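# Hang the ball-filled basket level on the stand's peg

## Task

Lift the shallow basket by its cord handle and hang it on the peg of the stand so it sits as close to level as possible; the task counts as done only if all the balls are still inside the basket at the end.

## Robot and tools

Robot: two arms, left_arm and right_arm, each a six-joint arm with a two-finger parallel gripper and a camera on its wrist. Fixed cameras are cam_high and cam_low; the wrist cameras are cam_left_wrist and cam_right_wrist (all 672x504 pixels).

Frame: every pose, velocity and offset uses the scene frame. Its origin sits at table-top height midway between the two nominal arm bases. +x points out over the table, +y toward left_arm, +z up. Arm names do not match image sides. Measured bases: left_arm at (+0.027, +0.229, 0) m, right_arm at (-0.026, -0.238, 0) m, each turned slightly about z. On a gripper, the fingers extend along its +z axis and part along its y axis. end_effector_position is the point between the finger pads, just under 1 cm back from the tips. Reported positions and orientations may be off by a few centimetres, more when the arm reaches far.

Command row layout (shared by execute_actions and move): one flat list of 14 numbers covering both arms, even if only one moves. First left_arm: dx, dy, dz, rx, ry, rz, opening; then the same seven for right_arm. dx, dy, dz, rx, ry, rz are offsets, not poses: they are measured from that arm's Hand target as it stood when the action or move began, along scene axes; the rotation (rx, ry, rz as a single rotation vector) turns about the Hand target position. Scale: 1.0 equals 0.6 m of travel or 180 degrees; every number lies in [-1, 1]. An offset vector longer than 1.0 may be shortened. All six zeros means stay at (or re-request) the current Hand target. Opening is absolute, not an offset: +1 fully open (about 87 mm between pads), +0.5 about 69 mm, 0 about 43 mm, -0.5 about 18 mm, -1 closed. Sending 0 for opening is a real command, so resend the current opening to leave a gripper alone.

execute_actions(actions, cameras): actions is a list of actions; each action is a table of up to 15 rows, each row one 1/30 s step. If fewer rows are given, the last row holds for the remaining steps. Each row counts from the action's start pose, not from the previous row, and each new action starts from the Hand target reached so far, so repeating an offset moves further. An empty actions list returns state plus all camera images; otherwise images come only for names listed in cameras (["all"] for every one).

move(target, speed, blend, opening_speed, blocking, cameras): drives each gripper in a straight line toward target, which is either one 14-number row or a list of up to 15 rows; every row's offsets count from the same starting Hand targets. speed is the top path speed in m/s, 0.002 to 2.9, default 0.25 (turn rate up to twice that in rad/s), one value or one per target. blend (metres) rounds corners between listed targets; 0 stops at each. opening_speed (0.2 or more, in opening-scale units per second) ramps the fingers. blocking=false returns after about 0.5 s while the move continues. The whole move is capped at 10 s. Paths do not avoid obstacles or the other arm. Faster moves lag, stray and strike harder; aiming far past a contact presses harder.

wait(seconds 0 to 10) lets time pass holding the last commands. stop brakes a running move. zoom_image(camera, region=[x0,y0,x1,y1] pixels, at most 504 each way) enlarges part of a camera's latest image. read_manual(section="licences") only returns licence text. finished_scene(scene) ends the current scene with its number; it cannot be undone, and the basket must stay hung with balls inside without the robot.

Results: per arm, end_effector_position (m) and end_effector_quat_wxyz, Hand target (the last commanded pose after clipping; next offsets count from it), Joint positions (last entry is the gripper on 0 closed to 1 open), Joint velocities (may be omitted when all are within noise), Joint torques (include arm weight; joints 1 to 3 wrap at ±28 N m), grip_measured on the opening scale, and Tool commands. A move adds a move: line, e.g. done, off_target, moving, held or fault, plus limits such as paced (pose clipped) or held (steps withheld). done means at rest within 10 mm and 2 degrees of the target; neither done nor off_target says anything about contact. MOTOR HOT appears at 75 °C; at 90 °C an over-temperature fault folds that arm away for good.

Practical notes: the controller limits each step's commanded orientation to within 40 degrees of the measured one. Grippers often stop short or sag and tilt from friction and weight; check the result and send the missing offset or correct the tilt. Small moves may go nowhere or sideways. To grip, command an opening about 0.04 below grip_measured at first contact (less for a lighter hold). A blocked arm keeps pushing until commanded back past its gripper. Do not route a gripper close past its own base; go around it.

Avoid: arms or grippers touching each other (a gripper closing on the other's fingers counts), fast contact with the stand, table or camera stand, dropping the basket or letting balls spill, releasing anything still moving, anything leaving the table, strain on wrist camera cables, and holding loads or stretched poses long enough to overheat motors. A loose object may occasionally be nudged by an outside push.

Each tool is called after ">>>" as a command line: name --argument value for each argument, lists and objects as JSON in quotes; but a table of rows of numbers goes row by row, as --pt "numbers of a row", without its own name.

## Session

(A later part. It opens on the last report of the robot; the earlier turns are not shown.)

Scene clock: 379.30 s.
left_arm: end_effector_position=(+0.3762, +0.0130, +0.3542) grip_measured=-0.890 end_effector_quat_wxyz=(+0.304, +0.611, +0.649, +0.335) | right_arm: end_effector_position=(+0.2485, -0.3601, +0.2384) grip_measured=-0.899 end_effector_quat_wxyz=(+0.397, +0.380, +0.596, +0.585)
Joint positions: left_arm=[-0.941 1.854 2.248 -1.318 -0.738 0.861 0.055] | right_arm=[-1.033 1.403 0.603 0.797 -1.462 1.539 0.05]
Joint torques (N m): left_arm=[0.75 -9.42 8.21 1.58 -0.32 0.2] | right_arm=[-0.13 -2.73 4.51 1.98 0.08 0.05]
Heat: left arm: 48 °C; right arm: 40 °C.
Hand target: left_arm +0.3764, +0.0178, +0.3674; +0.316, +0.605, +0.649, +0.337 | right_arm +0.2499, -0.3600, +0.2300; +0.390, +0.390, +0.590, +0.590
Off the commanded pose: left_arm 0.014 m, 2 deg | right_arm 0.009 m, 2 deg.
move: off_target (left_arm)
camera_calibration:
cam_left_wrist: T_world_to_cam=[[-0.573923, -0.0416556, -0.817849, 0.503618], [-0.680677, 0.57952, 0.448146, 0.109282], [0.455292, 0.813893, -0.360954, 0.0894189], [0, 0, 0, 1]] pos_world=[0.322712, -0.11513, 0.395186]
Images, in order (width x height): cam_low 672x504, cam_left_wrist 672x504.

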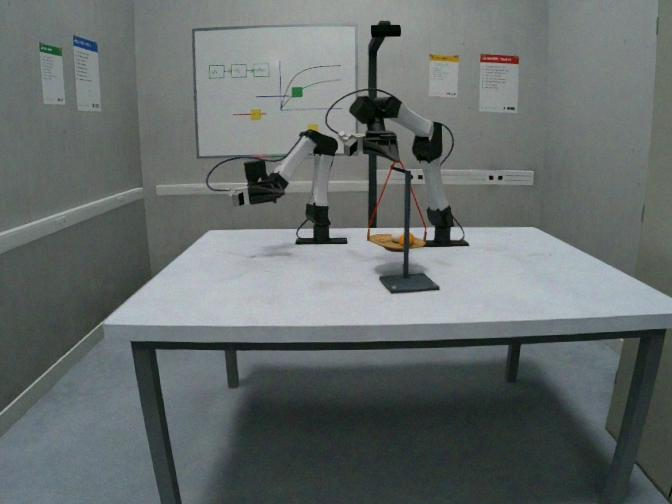

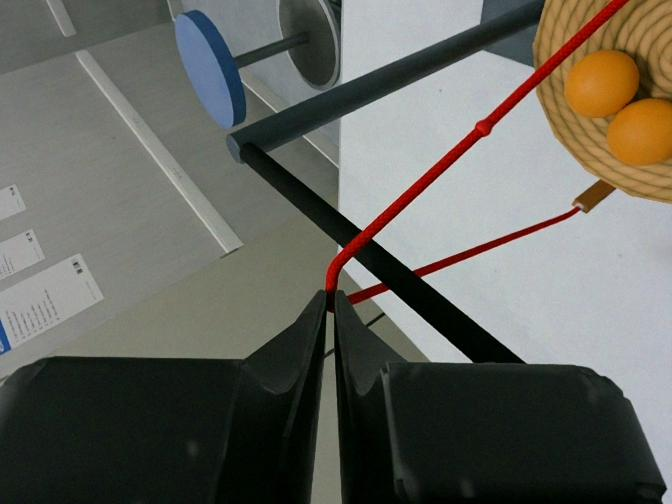

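>>> move --pt "0.001 -0.0225 0.005 0 0 0 -1 0 0 0 0 0 0 -0.9" --pt "0.001 -0.0225 -0.034 0 0 0 -1 0 0 0 0 0 0 -0.9" --cameras '["cam_left_wrist", "cam_low", "cam_right_wrist", "cam_high"]' --speed 0.03

>>> zoom_image --camera "cam_low" --region '[360, 140, 440, 220]'

>>> zoom_image --camera "cam_right_wrist" --region '[180, 140, 380, 340]'

>>> zoom_image --camera "cam_low" --region '[340, 140, 460, 260]'

Scene clock: 405.27 s.
left_arm: end_effector_position=(+0.3807, +0.0027, +0.3379) grip_measured=-0.890 end_effector_quat_wxyz=(+0.298, +0.613, +0.648, +0.340) | right_arm: end_effector_position=(+0.2485, -0.3601, +0.2384) grip_measured=-0.899 end_effector_quat_wxyz=(+0.397, +0.380, +0.596, +0.585)
Joint positions: left_arm=[-0.952 1.871 2.194 -1.268 -0.752 0.852 0.055] | right_arm=[-1.033 1.403 0.603 0.797 -1.462 1.539 0.05]
Joint torques (N m): left_arm=[-0.2 -11.69 4.53 1.8 -0.32 -0.01] | right_arm=[-0.16 -2.86 4.46 1.9 0.22 0.07]
Heat: left arm: 48 °C; right arm: 40 °C.
Hand target: left_arm +0.3770, +0.0044, +0.3470; +0.316, +0.605, +0.649, +0.337 | right_arm +0.2499, -0.3600, +0.2300; +0.390, +0.390, +0.590, +0.590
Off the commanded pose: left_arm 0.010 m, 2 deg | right_arm 0.009 m, 2 deg.
move: done
camera_calibration:
cam_left_wrist: T_world_to_cam=[[-0.57602, -0.0301236, -0.81688, 0.492915], [-0.681272, 0.569947, 0.459379, 0.122121], [0.45174, 0.821129, -0.348823, 0.0872616], [0, 0, 0, 1]] pos_world=[0.327707, -0.126407, 0.376991]
cam_right_wrist: T_world_to_cam=[[0.00964306, -0.0245421, -0.999652, 0.22576], [-0.961085, 0.275787, -0.0160418, 0.362676], [0.276085, 0.960905, -0.0209276, 0.425764], [0, 0, 0, 1]] pos_world=[0.228838, -0.5036, 0.24041]

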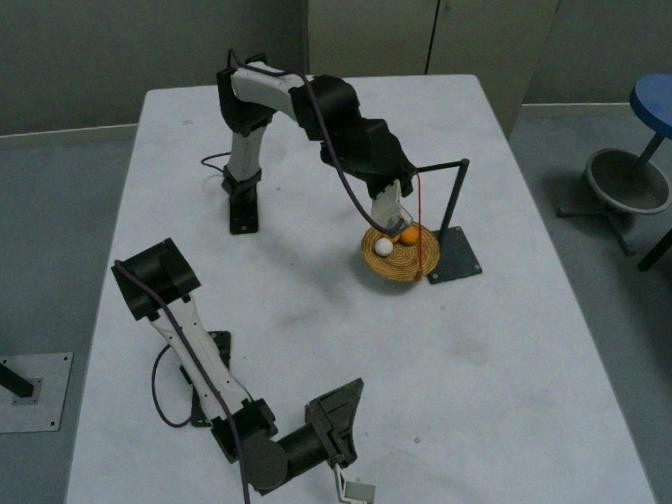

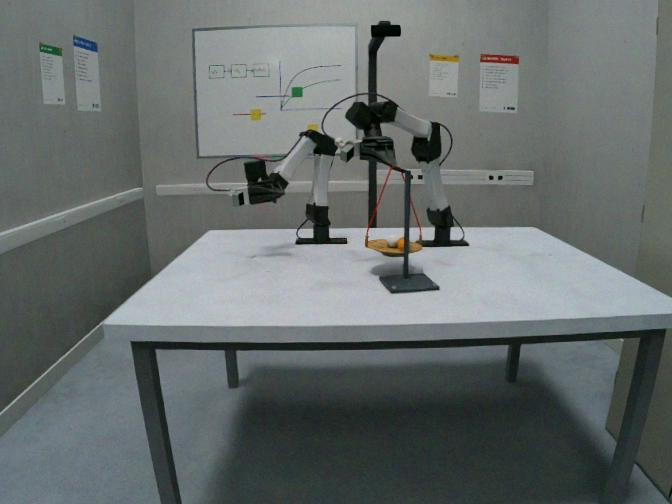

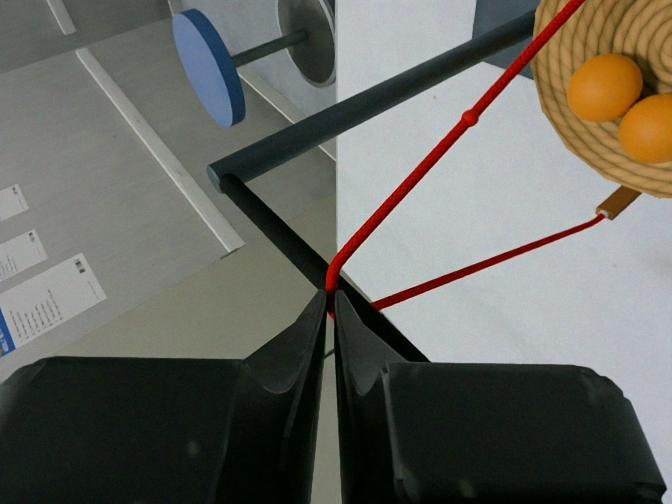

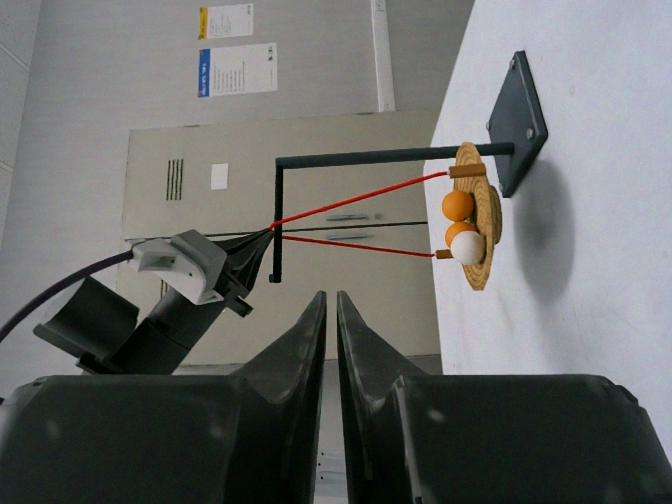

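Scaled by 6.300 from the camera's 672x504 image, which has a finer 960x720 frame.

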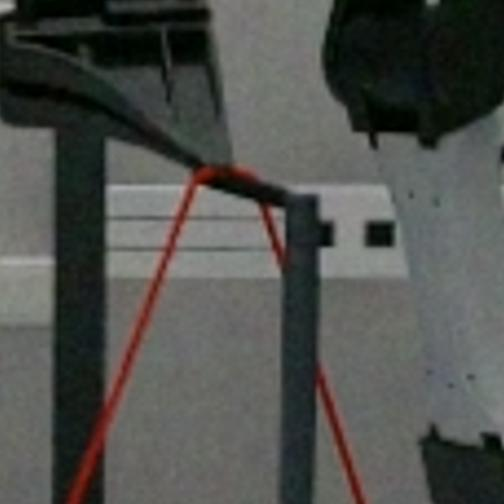

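Scaled by 2.520 from the camera's 672x504 image, which has a finer 960x720 frame.

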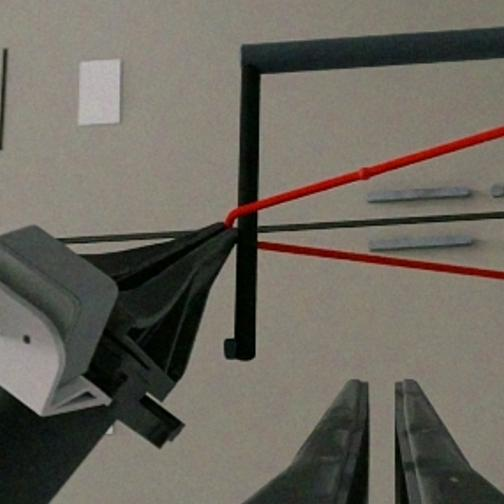

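Scaled by 4.200 from the camera's 672x504 image, which has a finer 960x720 frame.

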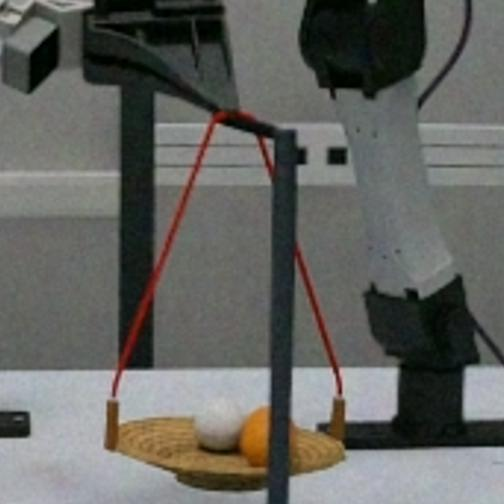

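>>> move --target '[0, 0, 0.002, 0, 0, 0, -0.75, 0, 0, 0, 0, 0, 0, -0.9]' --cameras '["cam_left_wrist", "cam_low", "cam_right_wrist"]' --speed 0.03 --opening_speed 0.2

>>> zoom_image --camera "cam_low" --region '[340, 140, 460, 260]'

>>> zoom_image --camera "cam_left_wrist" --region '[230, 200, 430, 400]'

>>> zoom_image --camera "cam_right_wrist" --region '[180, 140, 380, 340]'

Scene clock: 415.53 s.
left_arm: end_effector_position=(+0.3818, +0.0014, +0.3391) grip_measured=-0.750 end_effector_quat_wxyz=(+0.303, +0.610, +0.649, +0.340) | right_arm: end_effector_position=(+0.2485, -0.3601, +0.2384) grip_measured=-0.899 end_effector_quat_wxyz=(+0.397, +0.380, +0.596, +0.585)
Joint positions: left_arm=[-0.952 1.871 2.194 -1.257 -0.754 0.852 0.125] | right_arm=[-1.033 1.403 0.603 0.797 -1.462 1.539 0.05]
Joint torques (N m): left_arm=[-0.17 -11.47 5.23 1.67 -0.31 0.01] | right_arm=[-0.02 -2.91 4.59 1.99 0.14 0.06]
Heat: left arm: 48 °C; right arm: 40 °C.
Hand target: left_arm +0.3770, +0.0043, +0.3482; +0.316, +0.605, +0.649, +0.337 | right_arm +0.2499, -0.3600, +0.2300; +0.390, +0.390, +0.590, +0.590
Off the commanded pose: left_arm 0.011 m, 2 deg | right_arm 0.009 m, 2 deg.
move: off_target (left_arm)
camera_calibration:
cam_left_wrist: T_world_to_cam=[[-0.569707, -0.037149, -0.821008, 0.493453], [-0.685259, 0.572969, 0.449584, 0.127949], [0.453711, 0.818734, -0.351882, 0.0883516], [0, 0, 0, 1]] pos_world=[0.328716, -0.127316, 0.378694]
cam_right_wrist: T_world_to_cam=[[0.00964306, -0.0245421, -0.999652, 0.22576], [-0.961085, 0.275787, -0.0160418, 0.362676], [0.276085, 0.960905, -0.0209276, 0.425764], [0, 0, 0, 1]] pos_world=[0.228838, -0.5036, 0.24041]
Images, in order (width x height): cam_low 672x504, cam_left_wrist 672x504, cam_right_wrist 672x504.

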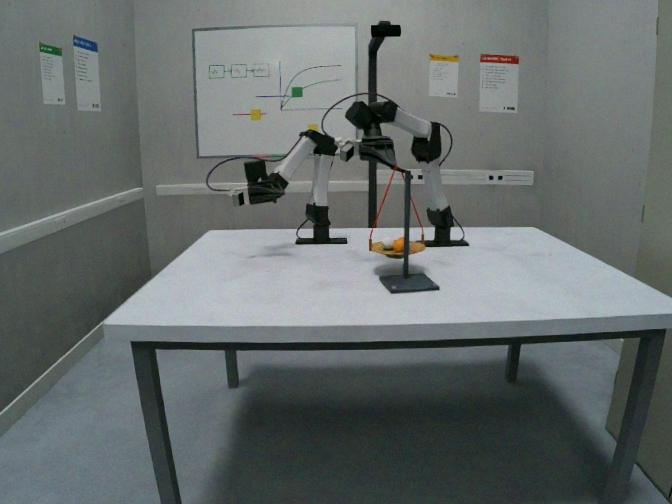

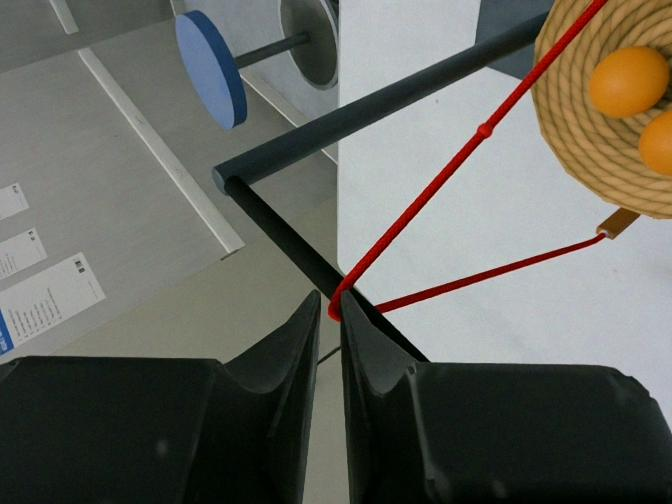

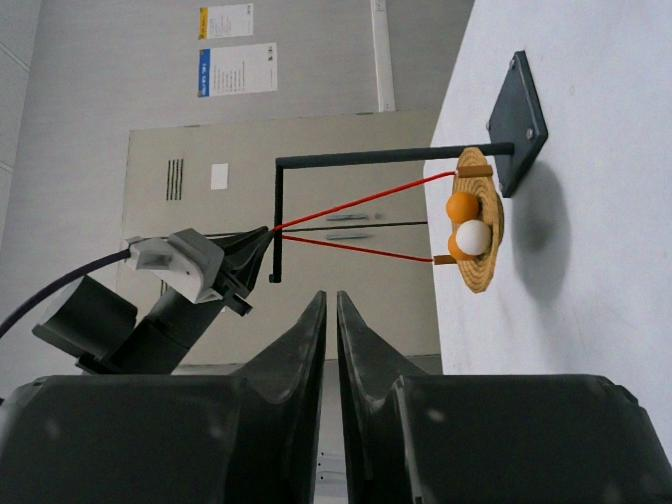

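Scaled by 4.200 from the camera's 672x504 image, which has a finer 960x720 frame.

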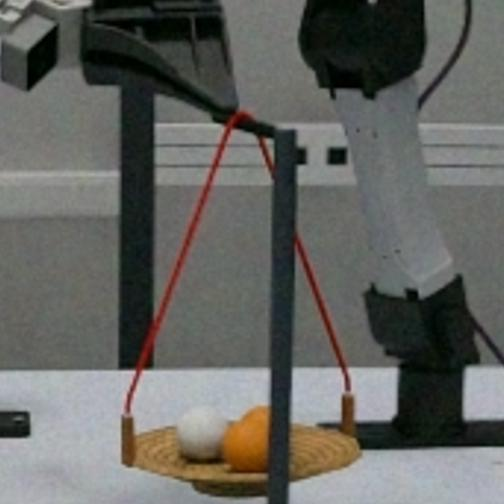

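Scaled by 2.520 from the camera's 672x504 image, which has a finer 960x720 frame.

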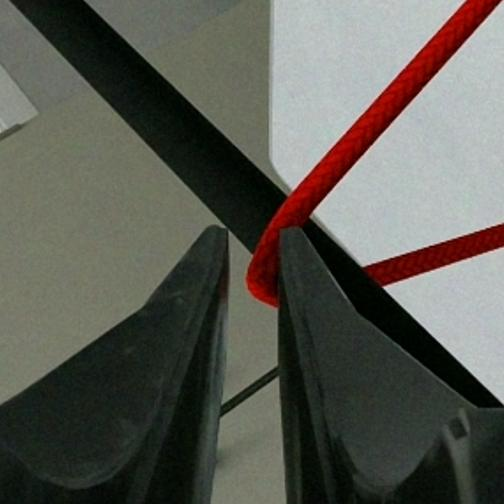

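Scaled by 2.520 from the camera's 672x504 image, which has a finer 960x720 frame.

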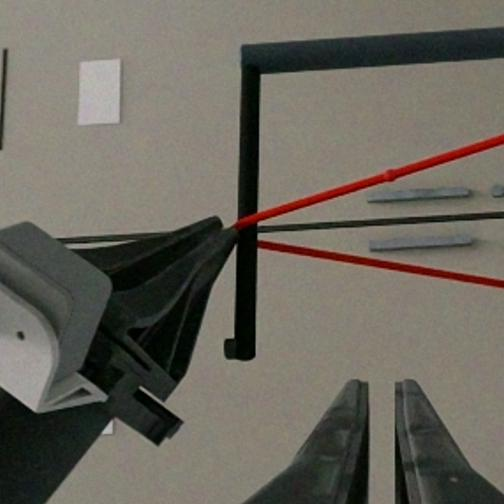

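>>> move --pt "-0.066 -0.005 0.006 0 0 0 -0.75 0 0 0 0 0 0 -0.9" --pt "-0.12 -0.01 0.05 0 0 0 -0.75 0 0 0 0 0 0 -0.9" --cameras '["all"]' --speed 0.03

>>> zoom_image --camera "cam_low" --region '[340, 140, 460, 260]'

>>> zoom_image --camera "cam_high" --region '[340, 140, 500, 300]'

>>> zoom_image --camera "cam_right_wrist" --region '[240, 120, 520, 320]'

Scene clock: 426.77 s.
left_arm: end_effector_position=(+0.3065, -0.0037, +0.3744) grip_measured=-0.750 end_effector_quat_wxyz=(+0.324, +0.610, +0.643, +0.332) | right_arm: end_effector_position=(+0.2485, -0.3601, +0.2384) grip_measured=-0.899 end_effector_quat_wxyz=(+0.397, +0.380, +0.596, +0.585)
Joint positions: left_arm=[-1.15 1.834 2.335 -1.543 -0.85 0.646 0.125] | right_arm=[-1.033 1.403 0.603 0.797 -1.462 1.539 0.05]
Joint torques (N m): left_arm=[-0.17 -7.49 6.37 1.26 -0.53 -0.08] | right_arm=[0.06 -3.1 4.48 1.97 0.14 0.04]
Heat: left arm: 48 °C; right arm: 41 °C.
Hand target: left_arm +0.3050, -0.0017, +0.3781; +0.316, +0.605, +0.649, +0.337 | right_arm +0.2499, -0.3600, +0.2300; +0.390, +0.390, +0.590, +0.590
Off the commanded pose: left_arm 0.005 m, 1 deg | right_arm 0.009 m, 2 deg.
joint sent to its limit (left arm) — joint 4 (wrist pitch), lower limit. The joint targets still meet the commanded pose.
move: done
camera_calibration:
cam_left_wrist: T_world_to_cam=[[-0.552428, -0.0505516, -0.832026, 0.478122], [-0.679764, 0.605021, 0.414573, 0.0749074], [0.482436, 0.794603, -0.368594, 0.136584], [0, 0, 0, 1]] pos_world=[0.249154, -0.129681, 0.4171]
cam_right_wrist: T_world_to_cam=[[0.00964306, -0.0245421, -0.999652, 0.22576], [-0.961085, 0.275787, -0.0160418, 0.362676], [0.276085, 0.960905, -0.0209276, 0.425764], [0, 0, 0, 1]] pos_world=[0.228838, -0.5036, 0.24041]

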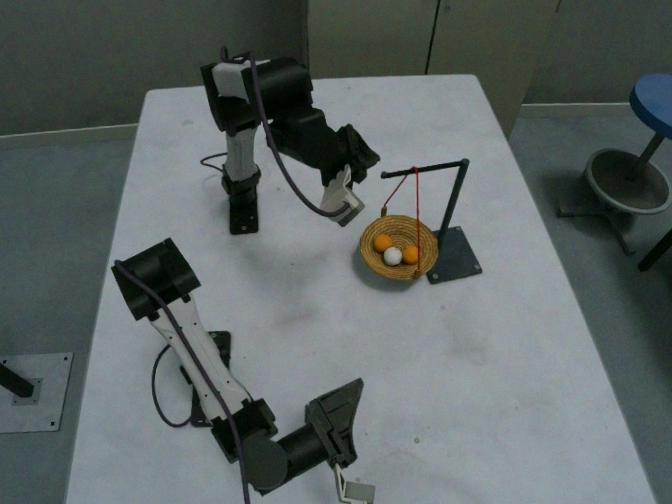

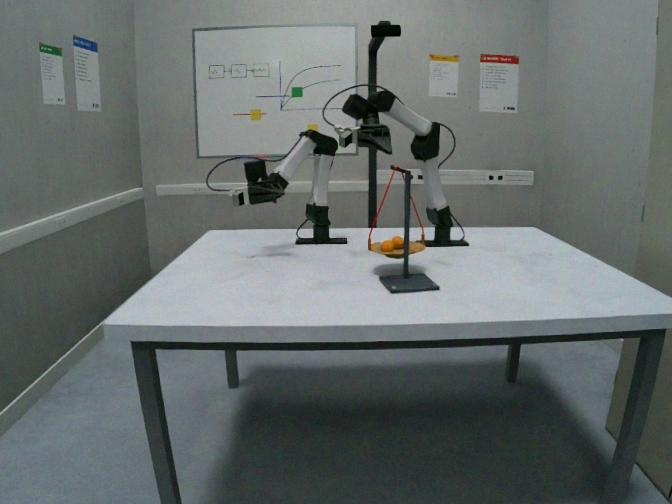

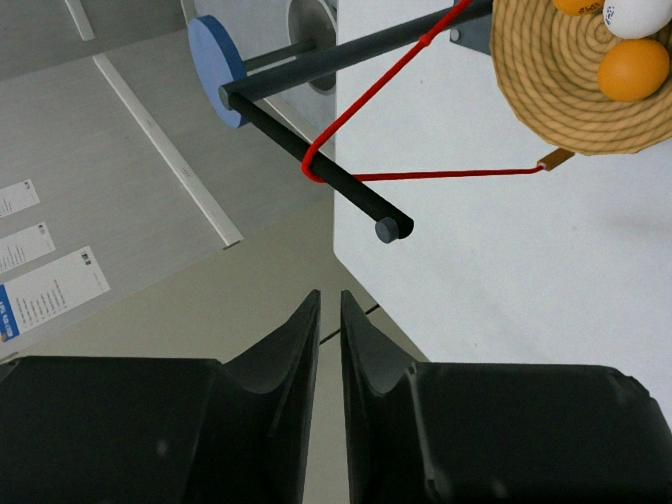

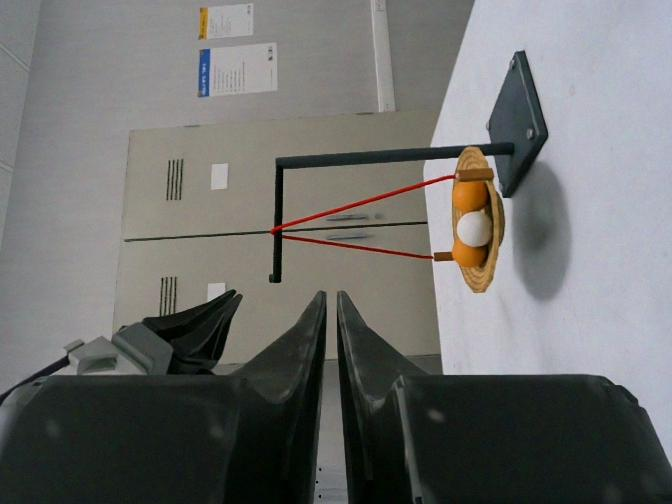

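Scaled by 4.200 from the camera's 672x504 image, which has a finer 960x720 frame.

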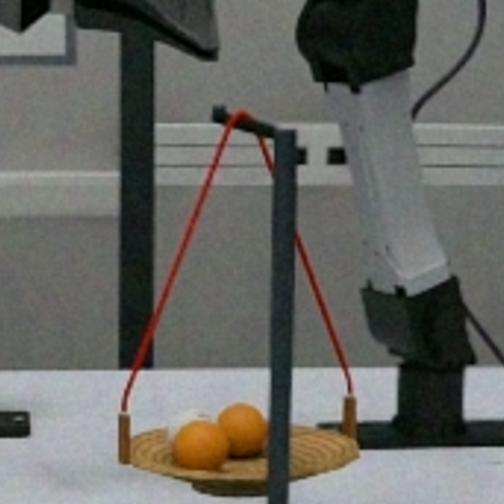

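Scaled by 3.150 from the camera's 672x504 image, which has a finer 960x720 frame.

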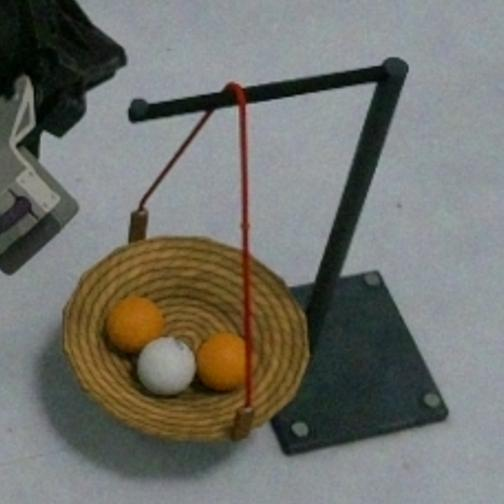

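Scaled by 1.800 from the camera's 672x504 image, which has a finer 960x720 frame.

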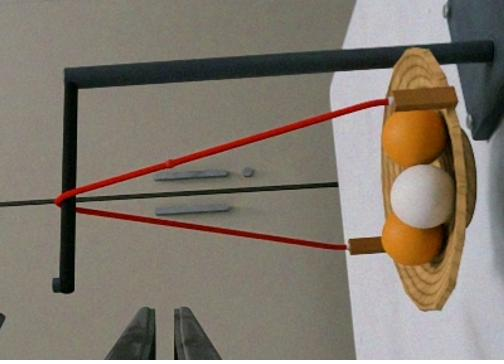

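>>> wait --seconds 0.1 --cameras '["cam_low"]'

>>> zoom_image --camera "cam_low" --region '[340, 140, 460, 260]'

Scene clock: 454.73 s.
left_arm: end_effector_position=(+0.3066, -0.0036, +0.3744) grip_measured=-0.750 end_effector_quat_wxyz=(+0.324, +0.609, +0.643, +0.332) | right_arm: end_effector_position=(+0.2485, -0.3601, +0.2384) grip_measured=-0.899 end_effector_quat_wxyz=(+0.397, +0.380, +0.596, +0.585)
Joint positions: left_arm=[-1.15 1.834 2.335 -1.544 -0.851 0.645 0.125] | right_arm=[-1.033 1.403 0.603 0.797 -1.462 1.539 0.05]
Joint torques (N m): left_arm=[-0.18 -7.49 6.37 1.25 -0.52 -0.07] | right_arm=[-0.13 -2.76 4.37 1.96 0.15 0.01]
Heat: left arm: 49 °C; right arm: 41 °C.
Hand target: left_arm +0.3050, -0.0017, +0.3782; +0.316, +0.605, +0.649, +0.337 | right_arm +0.2499, -0.3600, +0.2300; +0.390, +0.390, +0.590, +0.590
Tool commands: left_gripper/opening=-0.75 right_gripper/opening=-0.9
Off the commanded pose: left_arm 0.005 m, 1 deg | right_arm 0.009 m, 2 deg.
wait: 0.10 s; at rest from the start
Images, in order (width x height): cam_low 672x504.

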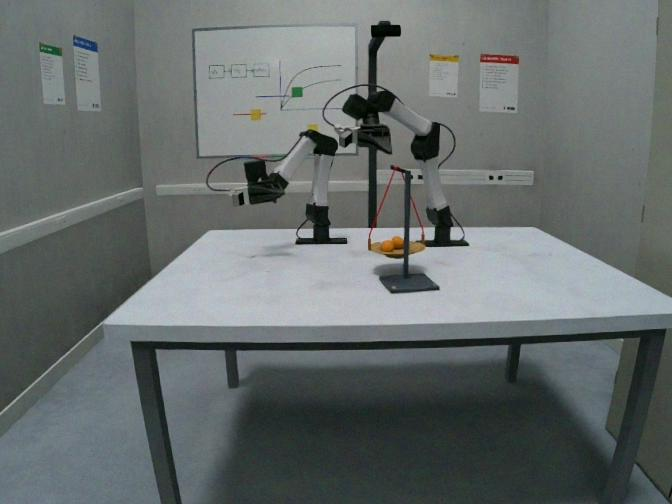

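Scaled by 4.200 from the camera's 672x504 image, which has a finer 960x720 frame.

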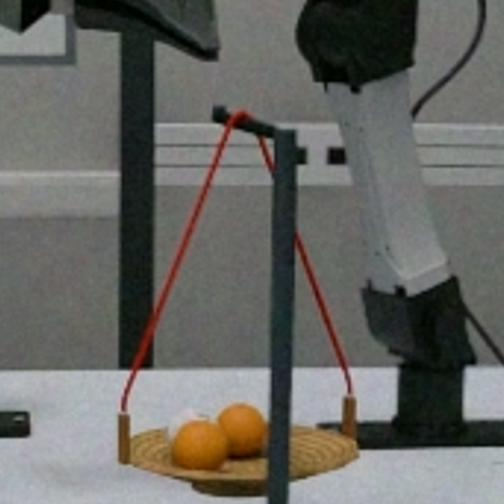

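>>> finished_scene --scene 2

The scene is finished: the task was done.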